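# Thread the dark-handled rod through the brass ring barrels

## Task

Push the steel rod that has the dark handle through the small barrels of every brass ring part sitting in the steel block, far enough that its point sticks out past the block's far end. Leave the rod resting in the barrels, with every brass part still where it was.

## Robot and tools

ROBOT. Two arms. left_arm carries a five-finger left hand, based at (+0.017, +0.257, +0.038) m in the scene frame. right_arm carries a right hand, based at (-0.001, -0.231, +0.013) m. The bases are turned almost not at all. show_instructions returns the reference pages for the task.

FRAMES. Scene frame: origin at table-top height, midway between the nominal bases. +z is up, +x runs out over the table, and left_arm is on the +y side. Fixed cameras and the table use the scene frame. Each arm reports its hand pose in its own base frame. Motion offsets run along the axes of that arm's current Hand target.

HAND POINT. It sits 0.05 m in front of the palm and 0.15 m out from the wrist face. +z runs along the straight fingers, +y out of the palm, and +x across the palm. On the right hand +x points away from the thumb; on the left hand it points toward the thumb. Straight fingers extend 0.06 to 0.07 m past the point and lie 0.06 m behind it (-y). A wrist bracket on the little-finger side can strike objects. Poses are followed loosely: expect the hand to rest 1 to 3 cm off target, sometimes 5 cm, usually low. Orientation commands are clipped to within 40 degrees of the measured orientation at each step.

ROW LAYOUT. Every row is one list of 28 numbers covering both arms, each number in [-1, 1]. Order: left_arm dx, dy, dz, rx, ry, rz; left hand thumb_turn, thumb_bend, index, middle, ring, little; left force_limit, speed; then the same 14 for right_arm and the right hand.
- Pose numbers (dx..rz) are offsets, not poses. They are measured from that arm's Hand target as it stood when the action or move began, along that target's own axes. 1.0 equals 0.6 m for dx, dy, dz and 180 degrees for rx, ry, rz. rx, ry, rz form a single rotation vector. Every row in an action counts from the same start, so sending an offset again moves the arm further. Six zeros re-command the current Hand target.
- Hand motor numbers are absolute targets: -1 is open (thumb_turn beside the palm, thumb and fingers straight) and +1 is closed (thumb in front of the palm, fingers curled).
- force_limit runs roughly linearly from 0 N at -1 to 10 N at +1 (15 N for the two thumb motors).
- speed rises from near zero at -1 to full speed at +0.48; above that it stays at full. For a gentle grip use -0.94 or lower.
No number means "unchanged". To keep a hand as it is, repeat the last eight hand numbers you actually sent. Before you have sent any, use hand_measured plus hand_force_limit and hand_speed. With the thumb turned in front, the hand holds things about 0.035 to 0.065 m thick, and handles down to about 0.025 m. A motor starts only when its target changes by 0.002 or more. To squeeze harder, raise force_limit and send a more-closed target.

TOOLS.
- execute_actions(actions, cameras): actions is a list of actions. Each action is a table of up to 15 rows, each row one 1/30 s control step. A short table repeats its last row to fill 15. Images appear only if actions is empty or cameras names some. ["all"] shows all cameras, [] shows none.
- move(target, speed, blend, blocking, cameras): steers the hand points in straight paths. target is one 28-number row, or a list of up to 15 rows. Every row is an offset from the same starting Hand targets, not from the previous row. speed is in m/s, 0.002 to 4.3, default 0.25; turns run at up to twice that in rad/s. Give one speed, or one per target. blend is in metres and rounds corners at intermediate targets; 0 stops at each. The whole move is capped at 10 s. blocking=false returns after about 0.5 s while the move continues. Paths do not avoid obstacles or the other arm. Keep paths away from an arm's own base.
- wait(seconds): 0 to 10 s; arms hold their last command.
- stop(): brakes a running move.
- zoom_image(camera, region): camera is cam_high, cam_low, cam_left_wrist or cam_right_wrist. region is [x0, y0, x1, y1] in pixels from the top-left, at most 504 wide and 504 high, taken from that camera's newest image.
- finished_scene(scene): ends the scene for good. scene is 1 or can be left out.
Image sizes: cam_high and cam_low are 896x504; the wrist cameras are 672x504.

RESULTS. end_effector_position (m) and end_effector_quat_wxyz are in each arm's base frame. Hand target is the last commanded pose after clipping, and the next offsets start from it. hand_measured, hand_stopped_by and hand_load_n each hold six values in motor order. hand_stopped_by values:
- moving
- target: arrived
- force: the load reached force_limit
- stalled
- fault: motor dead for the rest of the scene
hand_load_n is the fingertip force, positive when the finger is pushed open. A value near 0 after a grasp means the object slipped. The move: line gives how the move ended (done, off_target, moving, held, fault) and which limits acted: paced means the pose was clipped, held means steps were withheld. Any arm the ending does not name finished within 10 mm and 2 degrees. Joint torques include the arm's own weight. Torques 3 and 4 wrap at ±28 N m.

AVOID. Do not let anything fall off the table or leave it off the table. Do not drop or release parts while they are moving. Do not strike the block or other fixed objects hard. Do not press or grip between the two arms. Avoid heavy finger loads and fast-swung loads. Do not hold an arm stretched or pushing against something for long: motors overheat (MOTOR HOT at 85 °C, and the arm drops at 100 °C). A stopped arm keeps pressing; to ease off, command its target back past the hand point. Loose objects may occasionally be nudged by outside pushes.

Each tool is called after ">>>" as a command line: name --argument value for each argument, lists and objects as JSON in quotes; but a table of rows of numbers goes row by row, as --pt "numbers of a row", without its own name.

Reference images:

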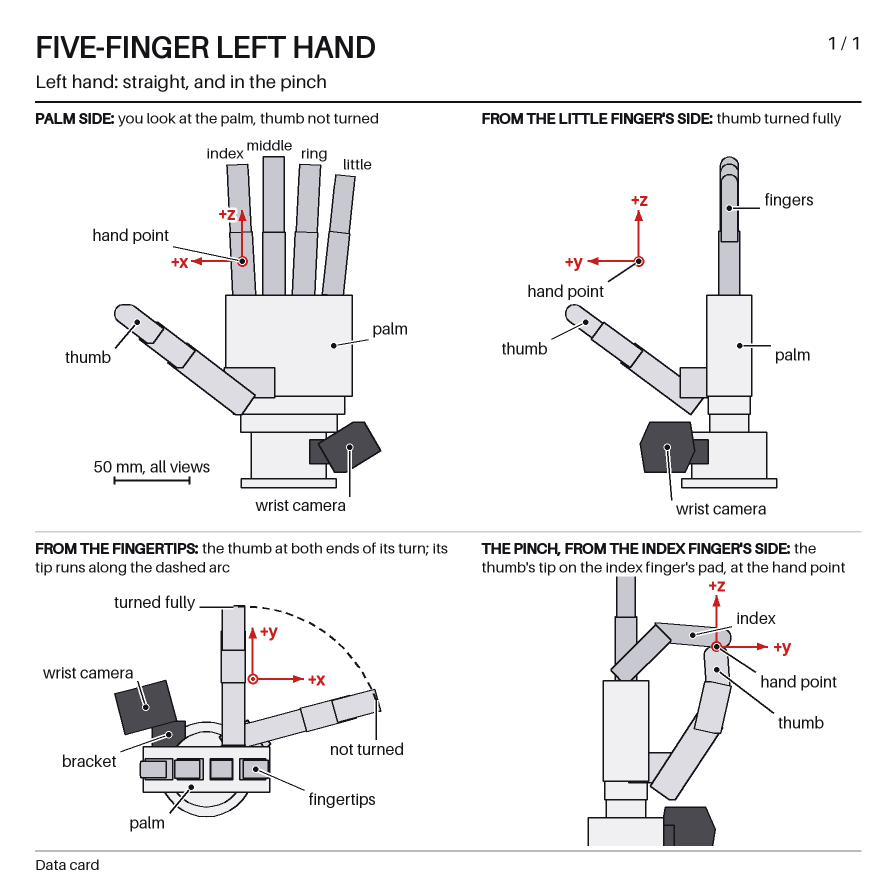

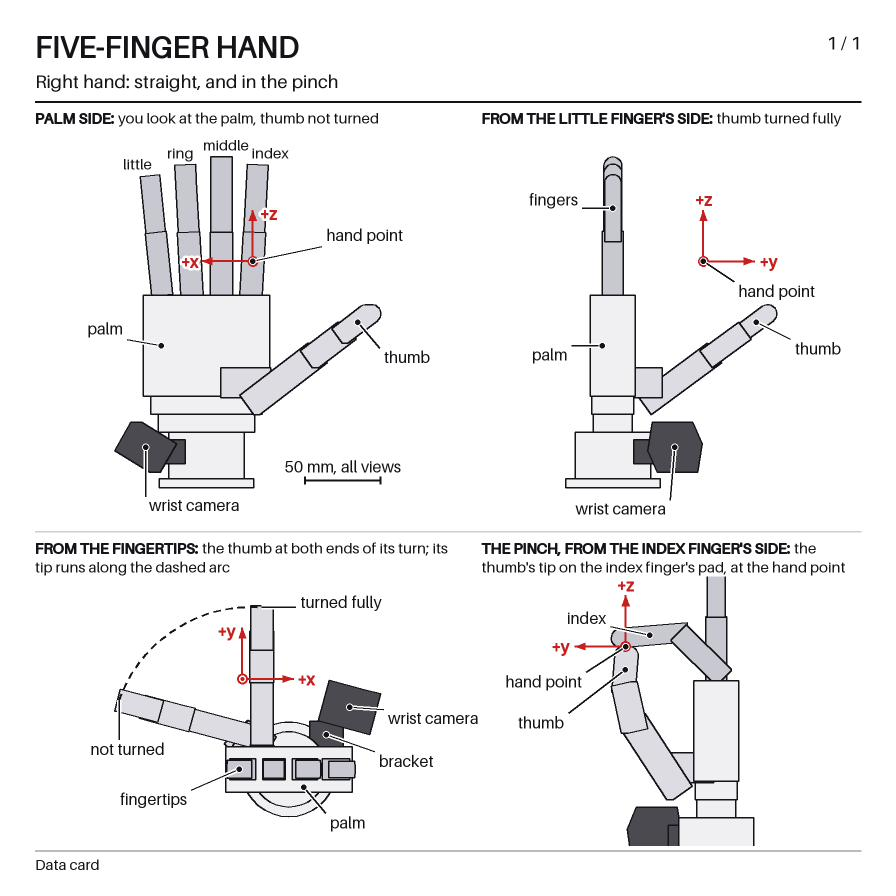

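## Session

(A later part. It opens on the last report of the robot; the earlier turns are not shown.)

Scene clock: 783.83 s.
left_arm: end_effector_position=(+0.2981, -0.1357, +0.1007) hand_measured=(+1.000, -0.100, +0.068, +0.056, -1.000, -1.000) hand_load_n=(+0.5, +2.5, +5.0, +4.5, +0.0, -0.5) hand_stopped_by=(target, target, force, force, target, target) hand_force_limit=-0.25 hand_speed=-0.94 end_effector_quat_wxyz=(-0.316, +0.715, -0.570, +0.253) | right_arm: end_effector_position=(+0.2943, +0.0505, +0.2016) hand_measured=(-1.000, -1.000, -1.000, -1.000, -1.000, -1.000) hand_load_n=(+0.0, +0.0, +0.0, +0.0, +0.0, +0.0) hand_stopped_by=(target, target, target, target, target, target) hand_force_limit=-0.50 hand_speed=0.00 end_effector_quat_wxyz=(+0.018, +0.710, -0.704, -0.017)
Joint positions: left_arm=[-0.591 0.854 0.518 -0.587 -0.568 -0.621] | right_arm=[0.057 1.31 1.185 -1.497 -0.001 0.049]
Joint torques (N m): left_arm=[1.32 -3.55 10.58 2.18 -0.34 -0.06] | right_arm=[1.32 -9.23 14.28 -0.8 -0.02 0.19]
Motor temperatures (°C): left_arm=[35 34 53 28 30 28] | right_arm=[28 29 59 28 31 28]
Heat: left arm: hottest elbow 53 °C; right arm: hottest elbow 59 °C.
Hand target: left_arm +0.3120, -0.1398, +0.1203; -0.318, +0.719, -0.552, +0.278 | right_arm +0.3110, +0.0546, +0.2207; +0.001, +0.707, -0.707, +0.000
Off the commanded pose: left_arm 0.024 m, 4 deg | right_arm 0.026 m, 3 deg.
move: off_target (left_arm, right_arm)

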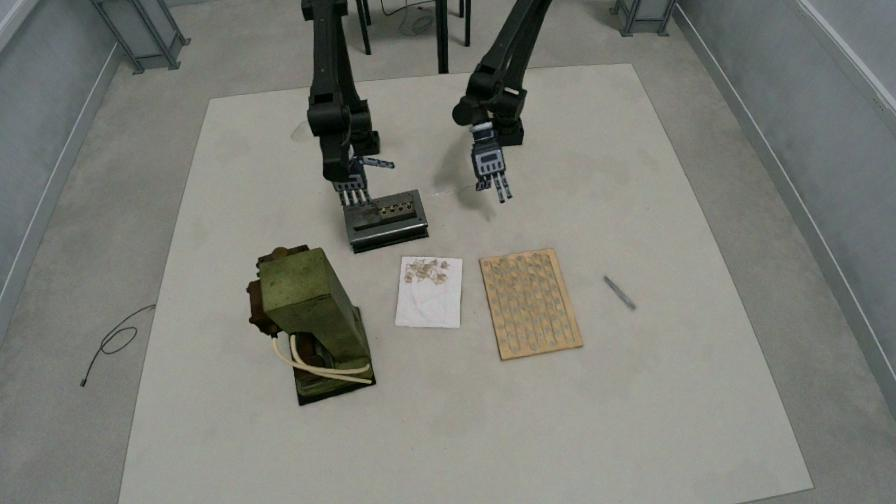

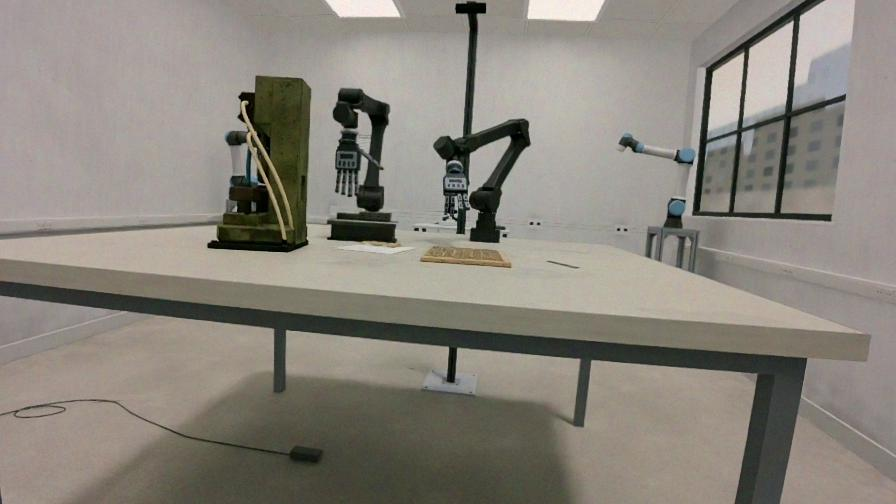

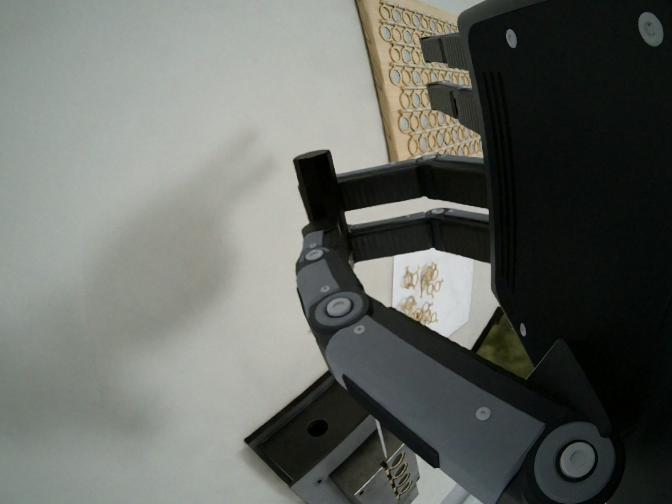

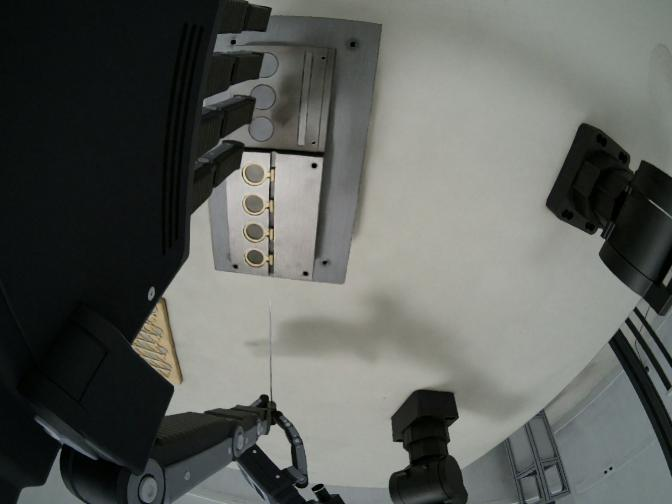

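>>> move --target '[0.0178,0.0038,0.0098,-0.0005,0.0076,0.0064,1,-0.1,0.39,0.5,-1.0,-1.0,-0.25,-0.94,0,0,0,0,0,0,-1,-1,-1,-1,-1,-1,-0.5,0.0]' --cameras '["all"]' --speed 0.04

>>> zoom_image --camera "cam_right_wrist" --region '[220, 200, 340, 420]'

>>> zoom_image --camera "cam_low" --region '[380, 195, 440, 235]'

>>> zoom_image --camera "cam_left_wrist" --region '[340, 390, 440, 504]'

Scene clock: 801.53 s.
left_arm: end_effector_position=(+0.3050, -0.1436, +0.1028) hand_measured=(+1.000, -0.100, +0.068, +0.056, -1.000, -1.000) hand_load_n=(+1.0, +2.5, +4.5, +4.5, +0.0, +0.0) hand_stopped_by=(target, target, force, force, target, target) hand_force_limit=-0.25 hand_speed=-0.94 end_effector_quat_wxyz=(-0.312, +0.712, -0.569, +0.269) | right_arm: end_effector_position=(+0.2943, +0.0505, +0.2016) hand_measured=(-1.000, -1.000, -1.000, -1.000, -1.000, -1.000) hand_load_n=(+0.0, +0.0, +0.0, +0.0, +0.0, +0.0) hand_stopped_by=(target, target, target, target, target, target) hand_force_limit=-0.50 hand_speed=0.00 end_effector_quat_wxyz=(+0.018, +0.710, -0.704, -0.017)
Joint positions: left_arm=[-0.591 0.866 0.518 -0.542 -0.553 -0.613] | right_arm=[0.057 1.31 1.185 -1.497 -0.001 0.049]
Joint torques (N m): left_arm=[0.67 -2.02 10.7 2.3 -0.33 0.12] | right_arm=[1.38 -9.23 14.3 -0.8 -0.02 0.19]
Motor temperatures (°C): left_arm=[35 34 52 28 30 28] | right_arm=[28 29 59 28 31 28]
Heat: left arm: hottest elbow 52 °C; right arm: hottest elbow 59 °C.
Hand target: left_arm +0.3175, -0.1497, +0.1152; -0.313, +0.711, -0.563, +0.283 | right_arm +0.3110, +0.0546, +0.2207; +0.001, +0.707, -0.707, +0.000
Off the commanded pose: left_arm 0.019 m, 2 deg | right_arm 0.026 m, 3 deg.
move: off_target (left_arm, right_arm)

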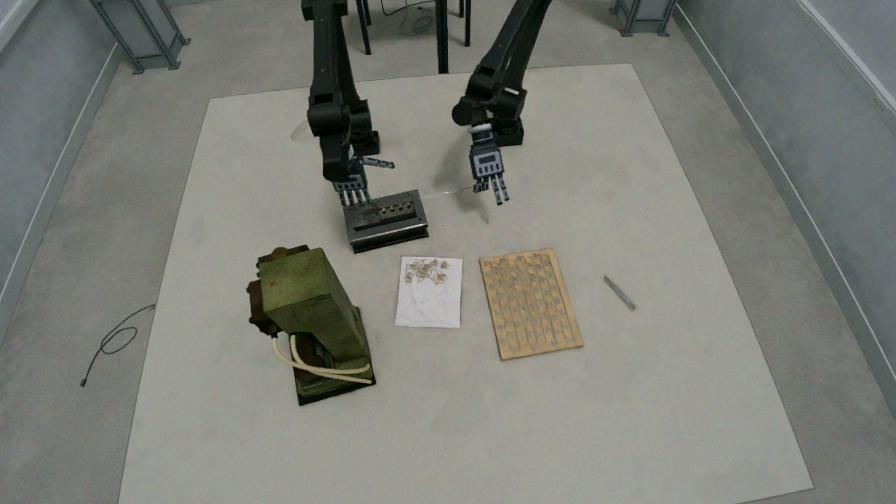

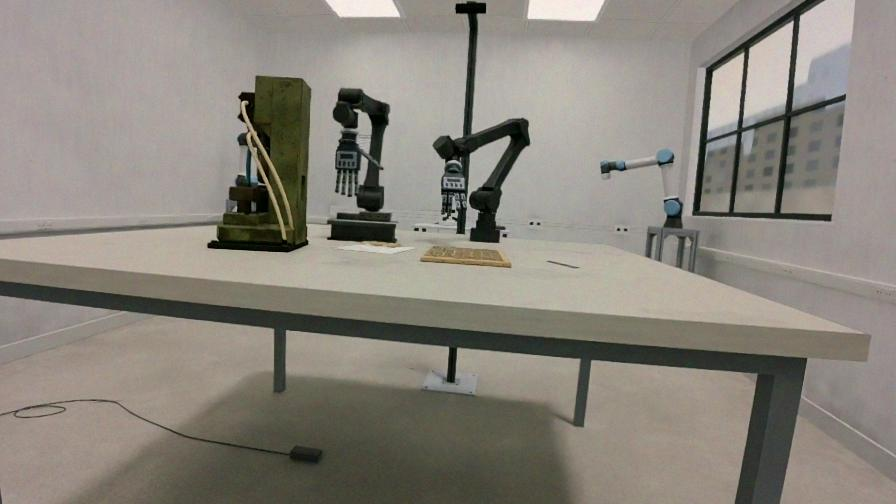

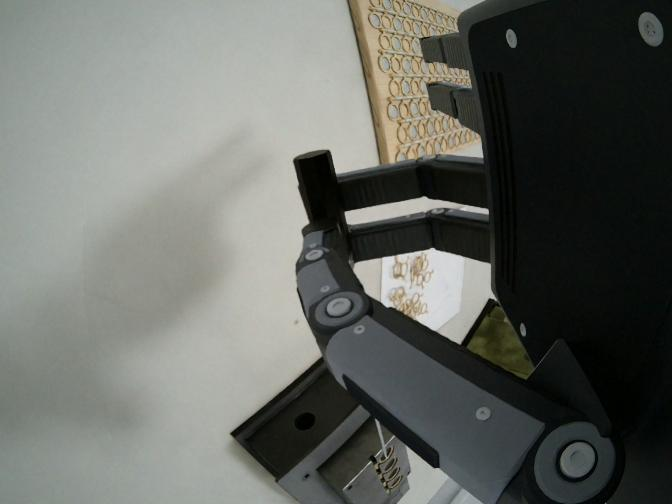

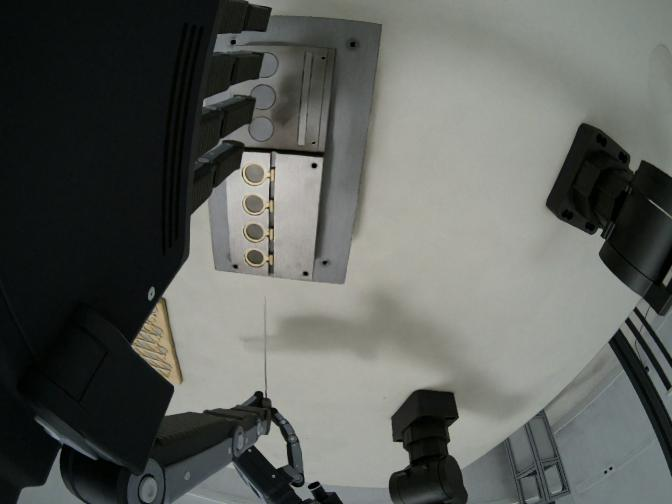

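Scaled by 2.291 from the camera's 672x504 image, which has a finer 960x720 frame.

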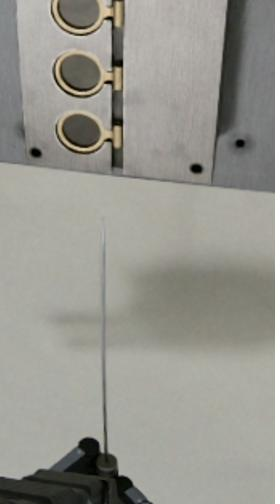

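Scaled by 8.400 from the camera's 896x504 image, which has a finer 1280x720 frame.

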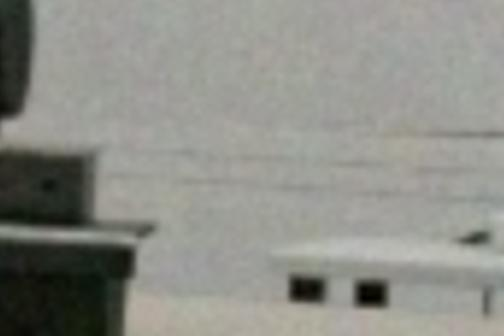

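Scaled by 4.421 from the camera's 672x504 image, which has a finer 960x720 frame.

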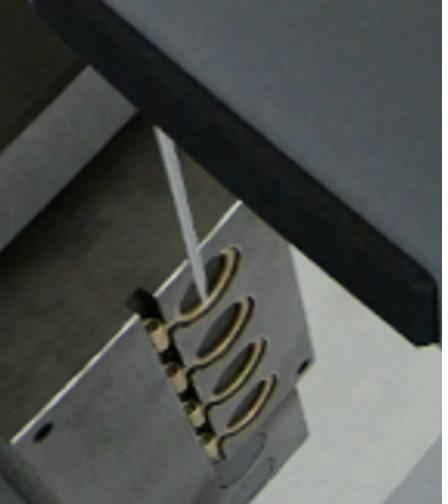

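>>> move --target '[-0.0027,0.0205,0.0066,0,0,0,1,-0.1,0.39,0.5,-1.0,-1.0,-0.25,-0.94,0,0,0,0,0,0,-1,-1,-1,-1,-1,-1,-0.5,0.0]' --cameras '["cam_low","cam_left_wrist","cam_right_wrist"]' --speed 0.04

>>> zoom_image --camera "cam_right_wrist" --region '[220, 200, 340, 420]'

>>> zoom_image --camera "cam_low" --region '[380, 195, 440, 235]'

>>> zoom_image --camera "cam_left_wrist" --region '[340, 390, 440, 504]'

Scene clock: 811.87 s.
left_arm: end_effector_position=(+0.3073, -0.1452, +0.1004) hand_measured=(+1.000, -0.100, +0.068, +0.056, -1.000, -1.000) hand_load_n=(+1.0, +2.5, +5.0, +4.0, -0.5, +0.0) hand_stopped_by=(target, target, force, force, target, target) hand_force_limit=-0.25 hand_speed=-0.94 end_effector_quat_wxyz=(-0.312, +0.711, -0.566, +0.276) | right_arm: end_effector_position=(+0.2943, +0.0505, +0.2016) hand_measured=(-1.000, -1.000, -1.000, -1.000, -1.000, -1.000) hand_load_n=(+0.0, +0.0, +0.0, +0.0, -0.5, +0.0) hand_stopped_by=(target, target, target, target, target, target) hand_force_limit=-0.50 hand_speed=0.00 end_effector_quat_wxyz=(+0.018, +0.710, -0.704, -0.017)
Joint positions: left_arm=[-0.591 0.87 0.508 -0.513 -0.553 -0.613] | right_arm=[0.057 1.31 1.185 -1.497 -0.001 0.049]
Joint torques (N m): left_arm=[-0.26 -1.85 9.03 2.13 -0.66 -0.05] | right_arm=[1.38 -9.23 14.3 -0.8 -0.02 0.18]
Motor temperatures (°C): left_arm=[35 34 52 28 30 28] | right_arm=[28 29 59 28 31 28]
Heat: left arm: hottest elbow 52 °C; right arm: hottest elbow 59 °C.
Hand target: left_arm +0.3124, -0.1498, +0.1031; -0.313, +0.711, -0.563, +0.283 | right_arm +0.3110, +0.0546, +0.2207; +0.001, +0.707, -0.707, +0.000
Off the commanded pose: left_arm 0.007 m, 1 deg | right_arm 0.026 m, 3 deg.
move: off_target (right_arm)
Images, in order (width x height): cam_low 896x504, cam_left_wrist 672x504, cam_right_wrist 672x504.

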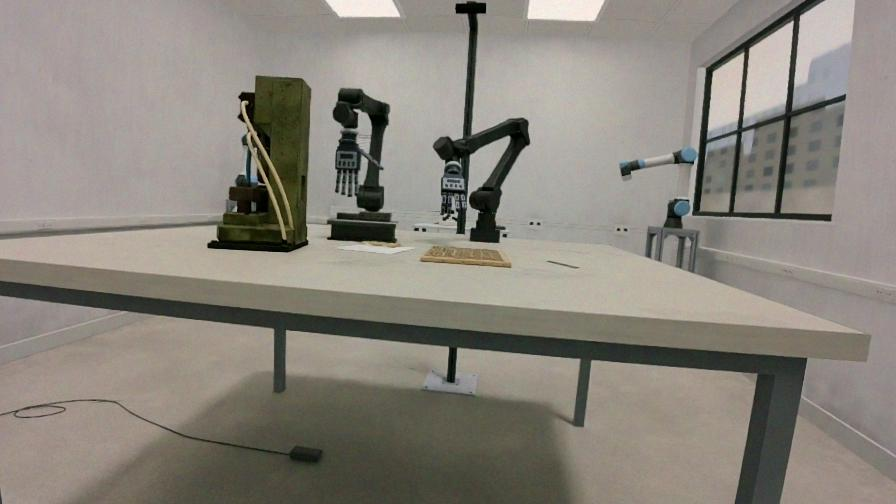

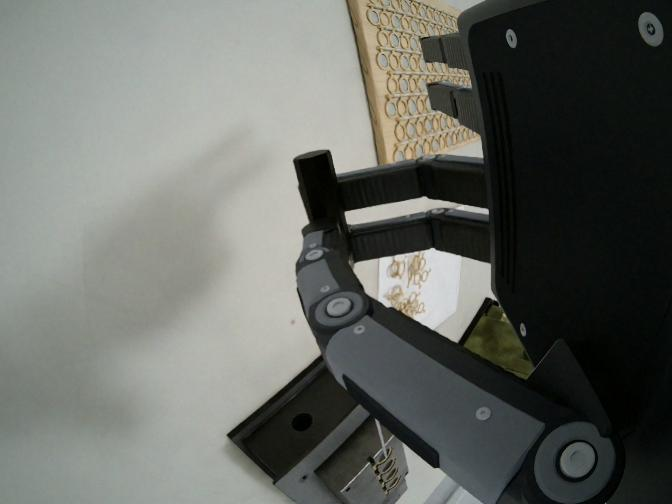

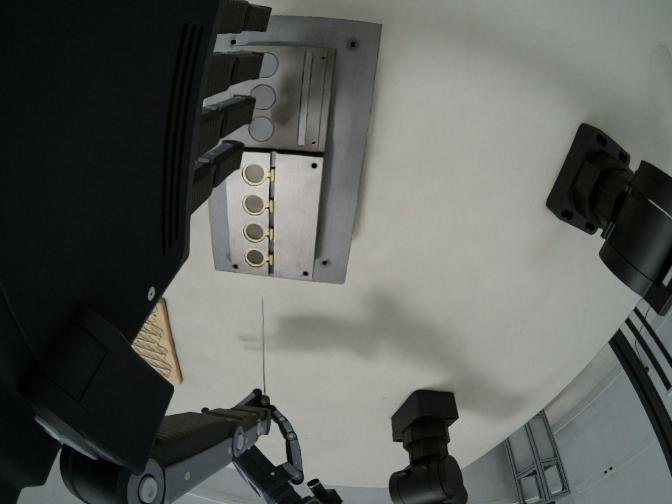

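Scaled by 2.291 from the camera's 672x504 image, which has a finer 960x720 frame.

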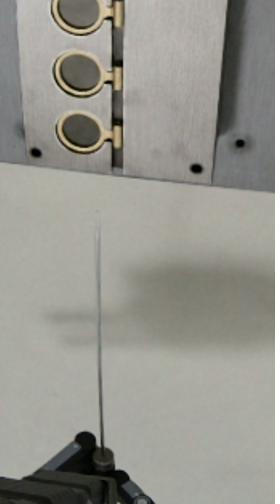

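Scaled by 8.400 from the camera's 896x504 image, which has a finer 1280x720 frame.

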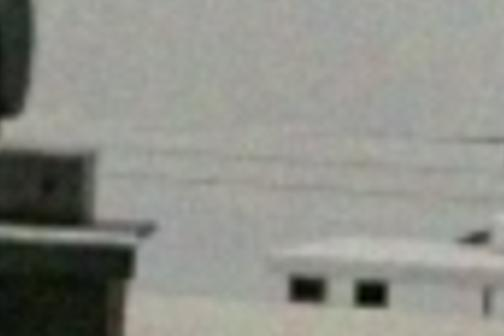

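Scaled by 4.421 from the camera's 672x504 image, which has a finer 960x720 frame.

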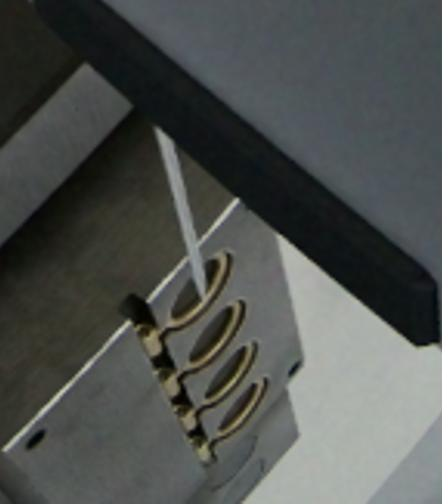

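>>> zoom_image --camera "cam_right_wrist" --region '[240, 140, 300, 280]'

>>> zoom_image --camera "cam_right_wrist" --region '[240, 260, 300, 400]'

Scaled by 3.600 from the camera's 672x504 image, which has a finer 960x720 frame.

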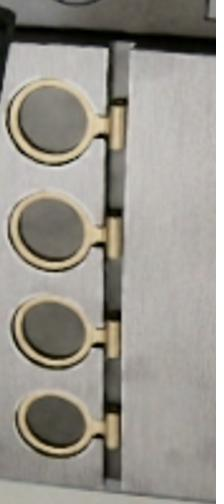

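Scaled by 3.600 from the camera's 672x504 image, which has a finer 960x720 frame.

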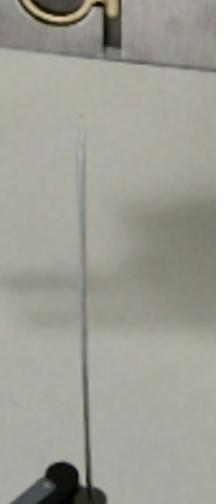

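>>> move --pt "-0.0382 0.0228 -0.0042 0 0 0 1 -0.1 0.39 0.5 -1.0 -1.0 -0.25 -0.94 0 0 0 0 0 0 -1 -1 -1 -1 -1 -1 -0.5 0.0" --pt "-0.004 0.022 -0.0005 0 0 0 1 -0.1 0.39 0.5 -1.0 -1.0 -0.25 -0.94 0 0 0 0 0 0 -1 -1 -1 -1 -1 -1 -0.5 0.0" --cameras '["cam_low","cam_left_wrist","cam_right_wrist"]' --speed 0.06

>>> zoom_image --camera "cam_right_wrist" --region '[240, 260, 300, 400]'

>>> zoom_image --camera "cam_low" --region '[380, 195, 440, 235]'

>>> zoom_image --camera "cam_left_wrist" --region '[340, 390, 440, 504]'

Scene clock: 836.07 s.
left_arm: end_effector_position=(+0.2888, -0.1349, +0.0751) hand_measured=(+1.000, -0.100, +0.068, +0.056, -1.000, -1.000) hand_load_n=(+1.0, +3.0, +5.0, +4.5, +0.0, +0.0) hand_stopped_by=(target, target, force, force, target, target) hand_force_limit=-0.25 hand_speed=-0.94 end_effector_quat_wxyz=(-0.312, +0.713, -0.571, +0.259) | right_arm: end_effector_position=(+0.2943, +0.0505, +0.2016) hand_measured=(-1.000, -1.000, -1.000, -1.000, -1.000, -1.000) hand_load_n=(+0.0, +0.0, +0.0, +0.0, +0.0, +0.0) hand_stopped_by=(target, target, target, target, target, target) hand_force_limit=-0.50 hand_speed=0.00 end_effector_quat_wxyz=(+0.018, +0.710, -0.704, -0.017)
Joint positions: left_arm=[-0.603 0.853 0.444 -0.508 -0.565 -0.627] | right_arm=[0.057 1.31 1.185 -1.497 -0.001 0.049]
Joint torques (N m): left_arm=[-0.67 -1.38 11.28 2.15 -0.75 -0.11] | right_arm=[1.38 -9.23 14.3 -0.8 -0.02 0.18]
Motor temperatures (°C): left_arm=[35 34 49 28 30 28] | right_arm=[28 29 60 28 31 28]
Heat: left arm: hottest elbow 49 °C; right arm: hottest elbow 60 °C.
Hand target: left_arm +0.3035, -0.1497, +0.0931; -0.313, +0.711, -0.563, +0.283 | right_arm +0.3110, +0.0546, +0.2207; +0.001, +0.707, -0.707, +0.000
Off the commanded pose: left_arm 0.028 m, 3 deg | right_arm 0.026 m, 3 deg.
move: off_target (left_arm, right_arm)
Images, in order (width x height): cam_low 896x504, cam_left_wrist 672x504, cam_right_wrist 672x504.

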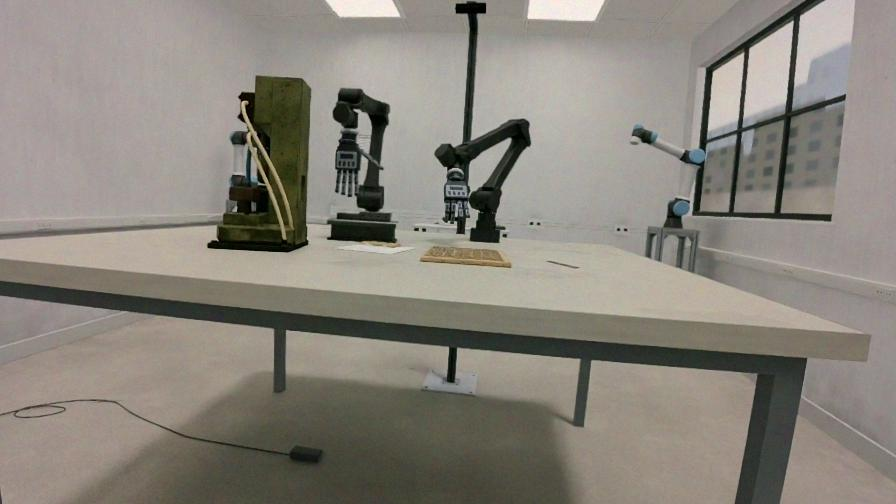

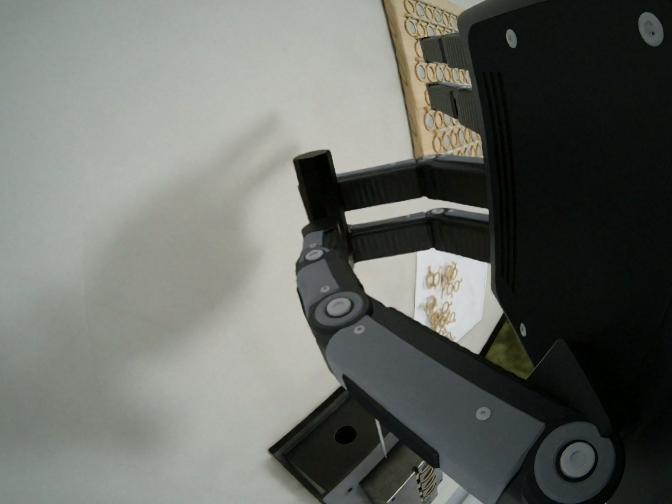

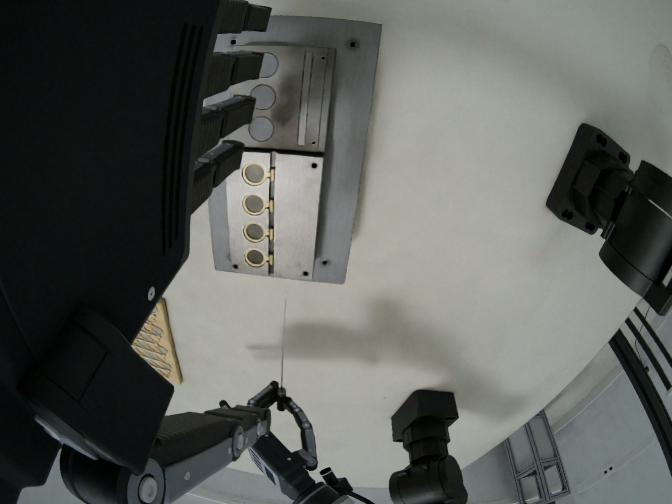

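Scaled by 3.600 from the camera's 672x504 image, which has a finer 960x720 frame.

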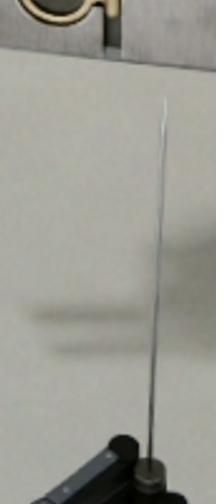

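Scaled by 8.400 from the camera's 896x504 image, which has a finer 1280x720 frame.

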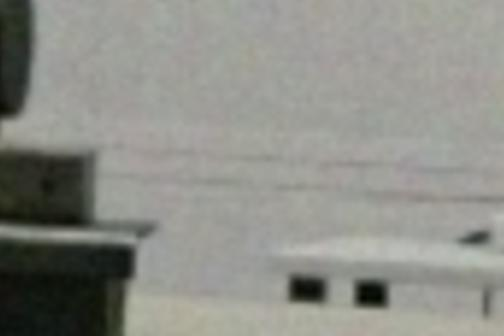

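Scaled by 4.421 from the camera's 672x504 image, which has a finer 960x720 frame.

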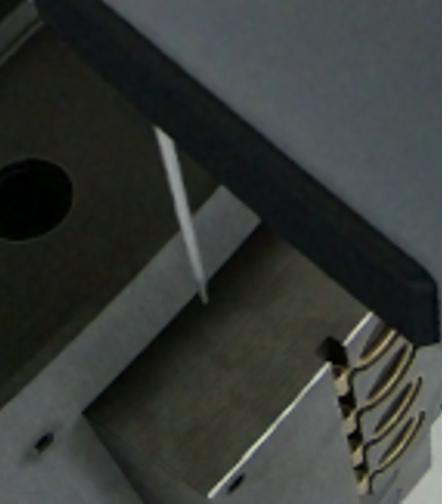

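>>> move --target '[0.0217,-0.0305,-0.0063,0,0,0,1,-0.1,0.39,0.5,-1.0,-1.0,-0.25,-0.94,0,0,0,0,0,0,-1,-1,-1,-1,-1,-1,-0.5,0.0]' --cameras '["cam_low","cam_left_wrist","cam_right_wrist"]' --speed 0.04

>>> zoom_image --camera "cam_right_wrist" --region '[240, 260, 300, 400]'

>>> zoom_image --camera "cam_low" --region '[380, 195, 440, 235]'

>>> zoom_image --camera "cam_left_wrist" --region '[340, 390, 440, 504]'

Scene clock: 856.40 s.
left_arm: end_effector_position=(+0.3002, -0.1444, +0.0867) hand_measured=(+1.000, -0.100, +0.068, +0.056, -1.000, -1.000) hand_load_n=(+1.0, +2.0, +5.0, +4.5, +0.0, +0.0) hand_stopped_by=(target, target, force, force, target, target) hand_force_limit=-0.25 hand_speed=-0.94 end_effector_quat_wxyz=(-0.313, +0.713, -0.569, +0.264) | right_arm: end_effector_position=(+0.2943, +0.0505, +0.2016) hand_measured=(-1.000, -1.000, -1.000, -1.000, -1.000, -1.000) hand_load_n=(+0.0, +0.0, +0.0, +0.0, +0.0, +0.0) hand_stopped_by=(target, target, target, target, target, target) hand_force_limit=-0.50 hand_speed=0.00 end_effector_quat_wxyz=(+0.018, +0.710, -0.704, -0.017)
Joint positions: left_arm=[-0.609 0.886 0.488 -0.512 -0.569 -0.633] | right_arm=[0.057 1.31 1.185 -1.497 -0.001 0.049]
Joint torques (N m): left_arm=[-1.44 -1.61 12.83 1.22 -0.77 -0.16] | right_arm=[1.38 -9.23 14.3 -0.8 -0.02 0.19]
Motor temperatures (°C): left_arm=[35 34 51 28 30 28] | right_arm=[28 29 60 28 31 28]
Heat: left arm: hottest elbow 51 °C; right arm: hottest elbow 60 °C.
Hand target: left_arm +0.3148, -0.1598, +0.1102; -0.313, +0.711, -0.563, +0.283 | right_arm +0.3110, +0.0546, +0.2207; +0.001, +0.707, -0.707, +0.000
Off the commanded pose: left_arm 0.032 m, 2 deg | right_arm 0.026 m, 3 deg.
move: off_target (left_arm, right_arm)
Images, in order (width x height): cam_low 896x504, cam_left_wrist 672x504, cam_right_wrist 672x504.

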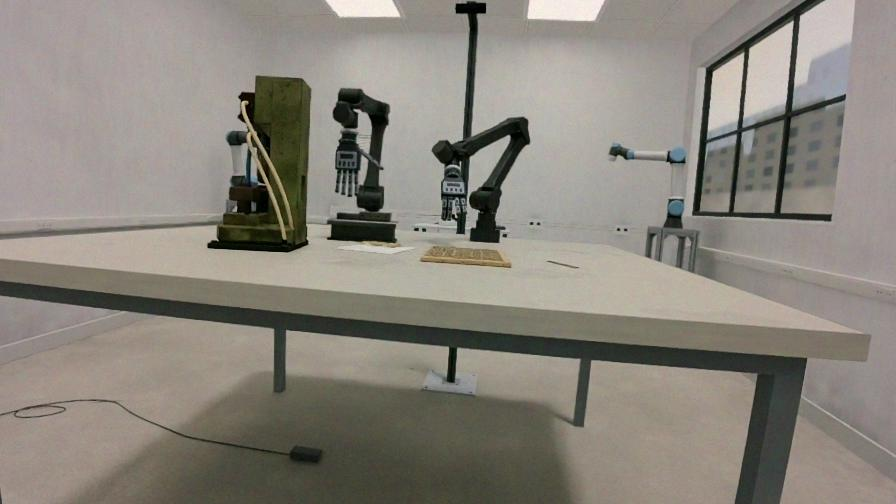

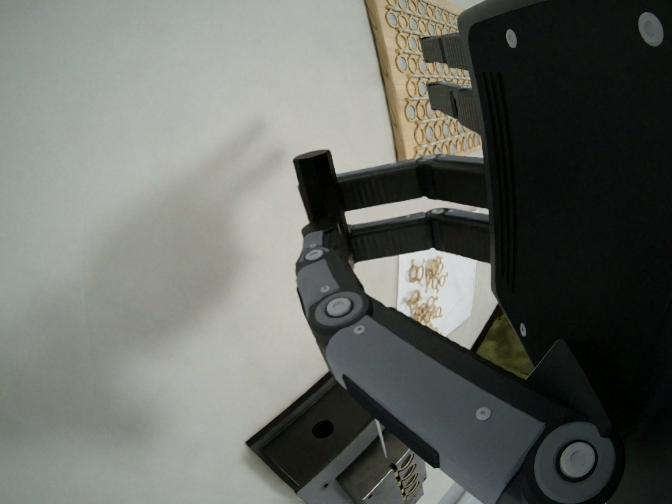

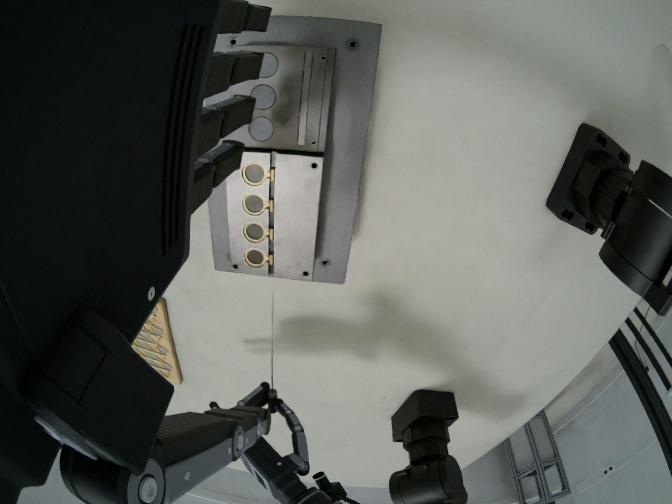

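Scaled by 3.600 from the camera's 672x504 image, which has a finer 960x720 frame.

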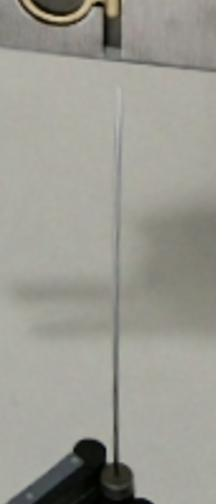

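Scaled by 8.400 from the camera's 896x504 image, which has a finer 1280x720 frame.

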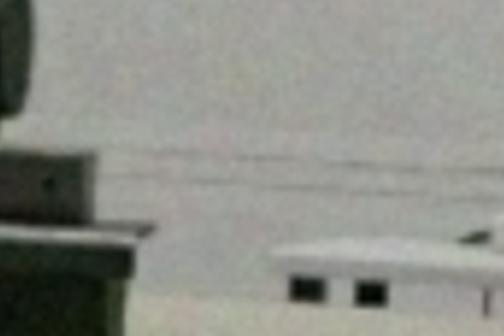

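Scaled by 4.421 from the camera's 672x504 image, which has a finer 960x720 frame.

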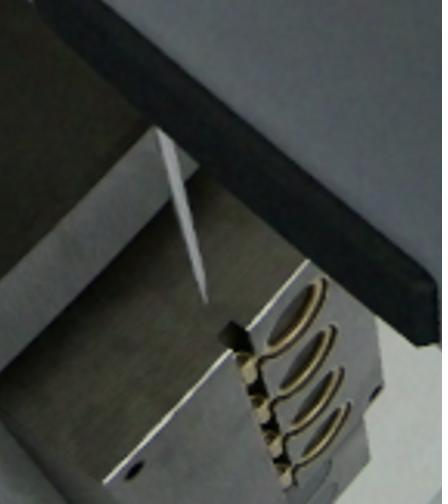

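>>> execute_actions --actions '[]'

>>> zoom_image --camera "cam_right_wrist" --region '[240, 240, 310, 300]'

>>> zoom_image --camera "cam_left_wrist" --region '[340, 390, 440, 504]'

>>> zoom_image --camera "cam_low" --region '[360, 185, 460, 245]'

Scene clock: 867.33 s.
left_arm: end_effector_position=(+0.3002, -0.1444, +0.0867) hand_measured=(+1.000, -0.100, +0.068, +0.056, -1.000, -1.000) hand_load_n=(+1.0, +2.5, +5.0, +4.0, +0.0, +0.0) hand_stopped_by=(target, target, force, force, target, target) hand_force_limit=-0.25 hand_speed=-0.94 end_effector_quat_wxyz=(-0.313, +0.713, -0.569, +0.264) | right_arm: end_effector_position=(+0.2943, +0.0505, +0.2016) hand_measured=(-1.000, -1.000, -1.000, -1.000, -1.000, -1.000) hand_load_n=(+0.0, +0.0, -0.5, +0.0, +0.0, +0.0) hand_stopped_by=(target, target, target, target, target, target) hand_force_limit=-0.50 hand_speed=0.00 end_effector_quat_wxyz=(+0.018, +0.710, -0.704, -0.017)
Joint positions: left_arm=[-0.609 0.886 0.488 -0.512 -0.569 -0.633] | right_arm=[0.057 1.31 1.185 -1.497 -0.001 0.049]
Joint velocities: within noise
Joint torques (N m): left_arm=[-0.91 -1.96 12.79 1.26 -0.78 -0.13] | right_arm=[1.38 -9.23 14.3 -0.8 -0.02 0.18]
Motor temperatures (°C): left_arm=[35 34 51 28 30 28] | right_arm=[28 29 60 28 31 28]
Heat: left arm: hottest elbow 51 °C; right arm: hottest elbow 60 °C.
Hand target: left_arm +0.3148, -0.1598, +0.1102; -0.313, +0.711, -0.563, +0.283 | right_arm +0.3110, +0.0546, +0.2207; +0.001, +0.707, -0.707, +0.000
Off the commanded pose: left_arm 0.032 m, 2 deg | right_arm 0.026 m, 3 deg.

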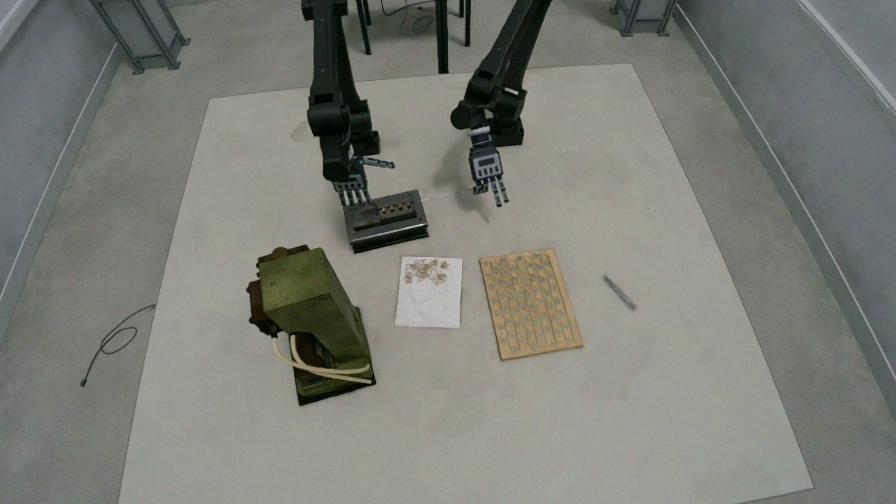

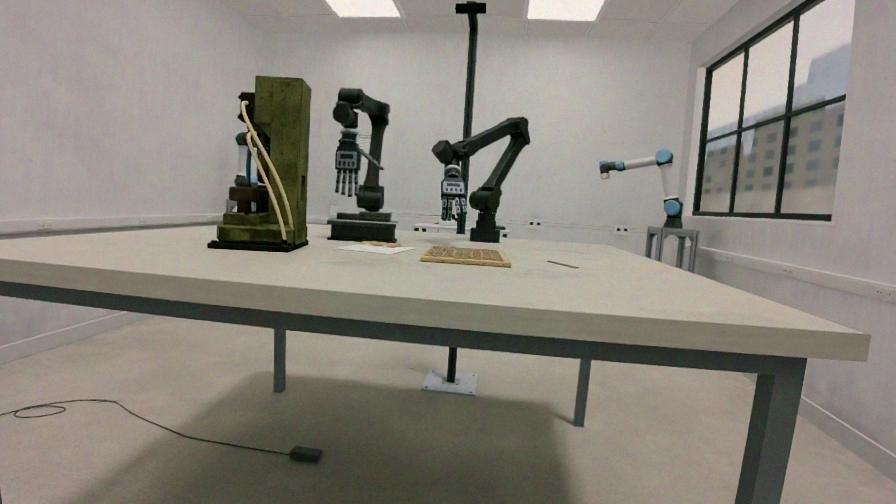

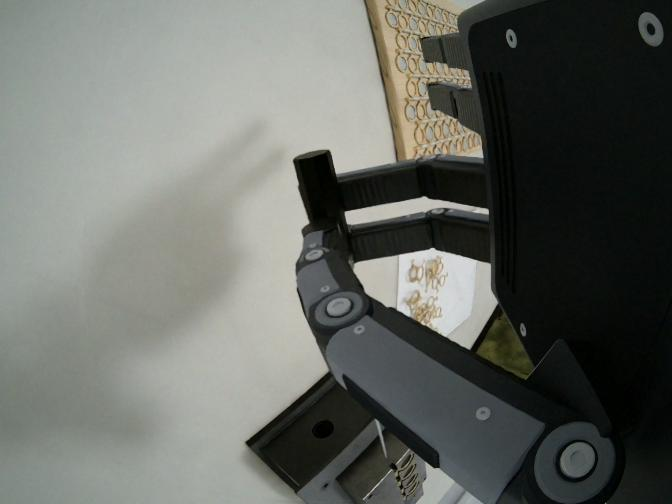

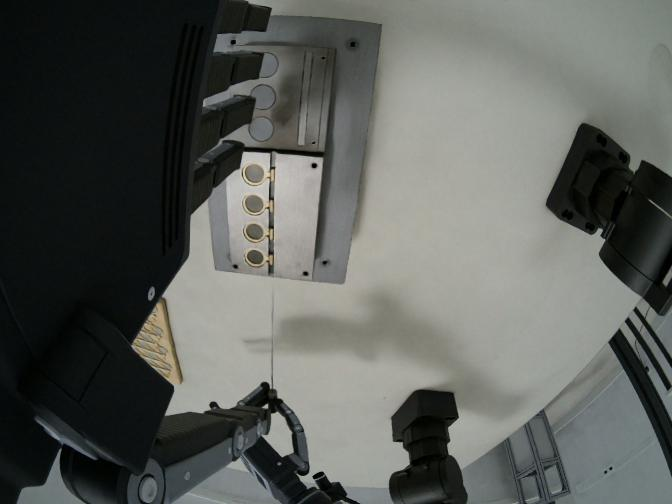

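Scaled by 7.200 from the camera's 672x504 image, which has a finer 960x720 frame.

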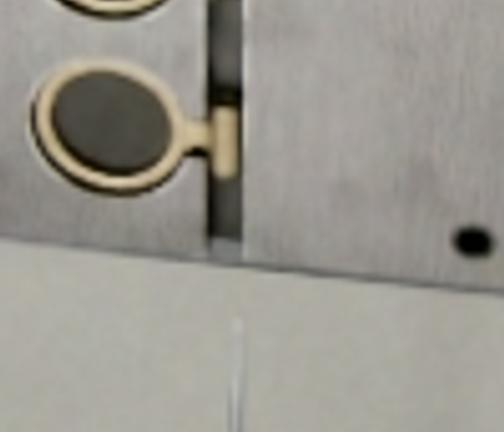

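Scaled by 4.421 from the camera's 672x504 image, which has a finer 960x720 frame.

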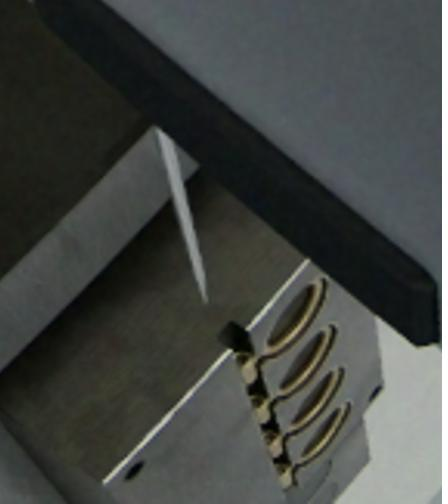

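Scaled by 5.040 from the camera's 896x504 image, which has a finer 1280x720 frame.

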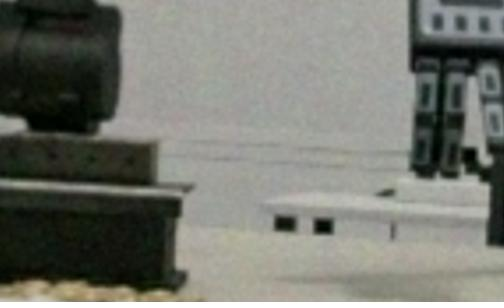

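>>> zoom_image --camera "cam_low" --region '[385, 200, 445, 235]'

>>> zoom_image --camera "cam_low" --region '[280, 200, 340, 235]'

Scaled by 8.400 from the camera's 896x504 image, which has a finer 1280x720 frame.

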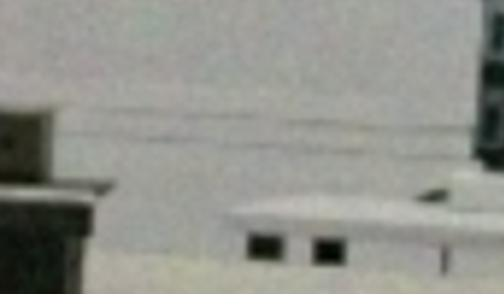

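Scaled by 8.400 from the camera's 896x504 image, which has a finer 1280x720 frame.

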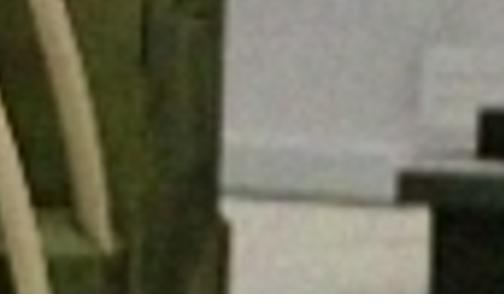

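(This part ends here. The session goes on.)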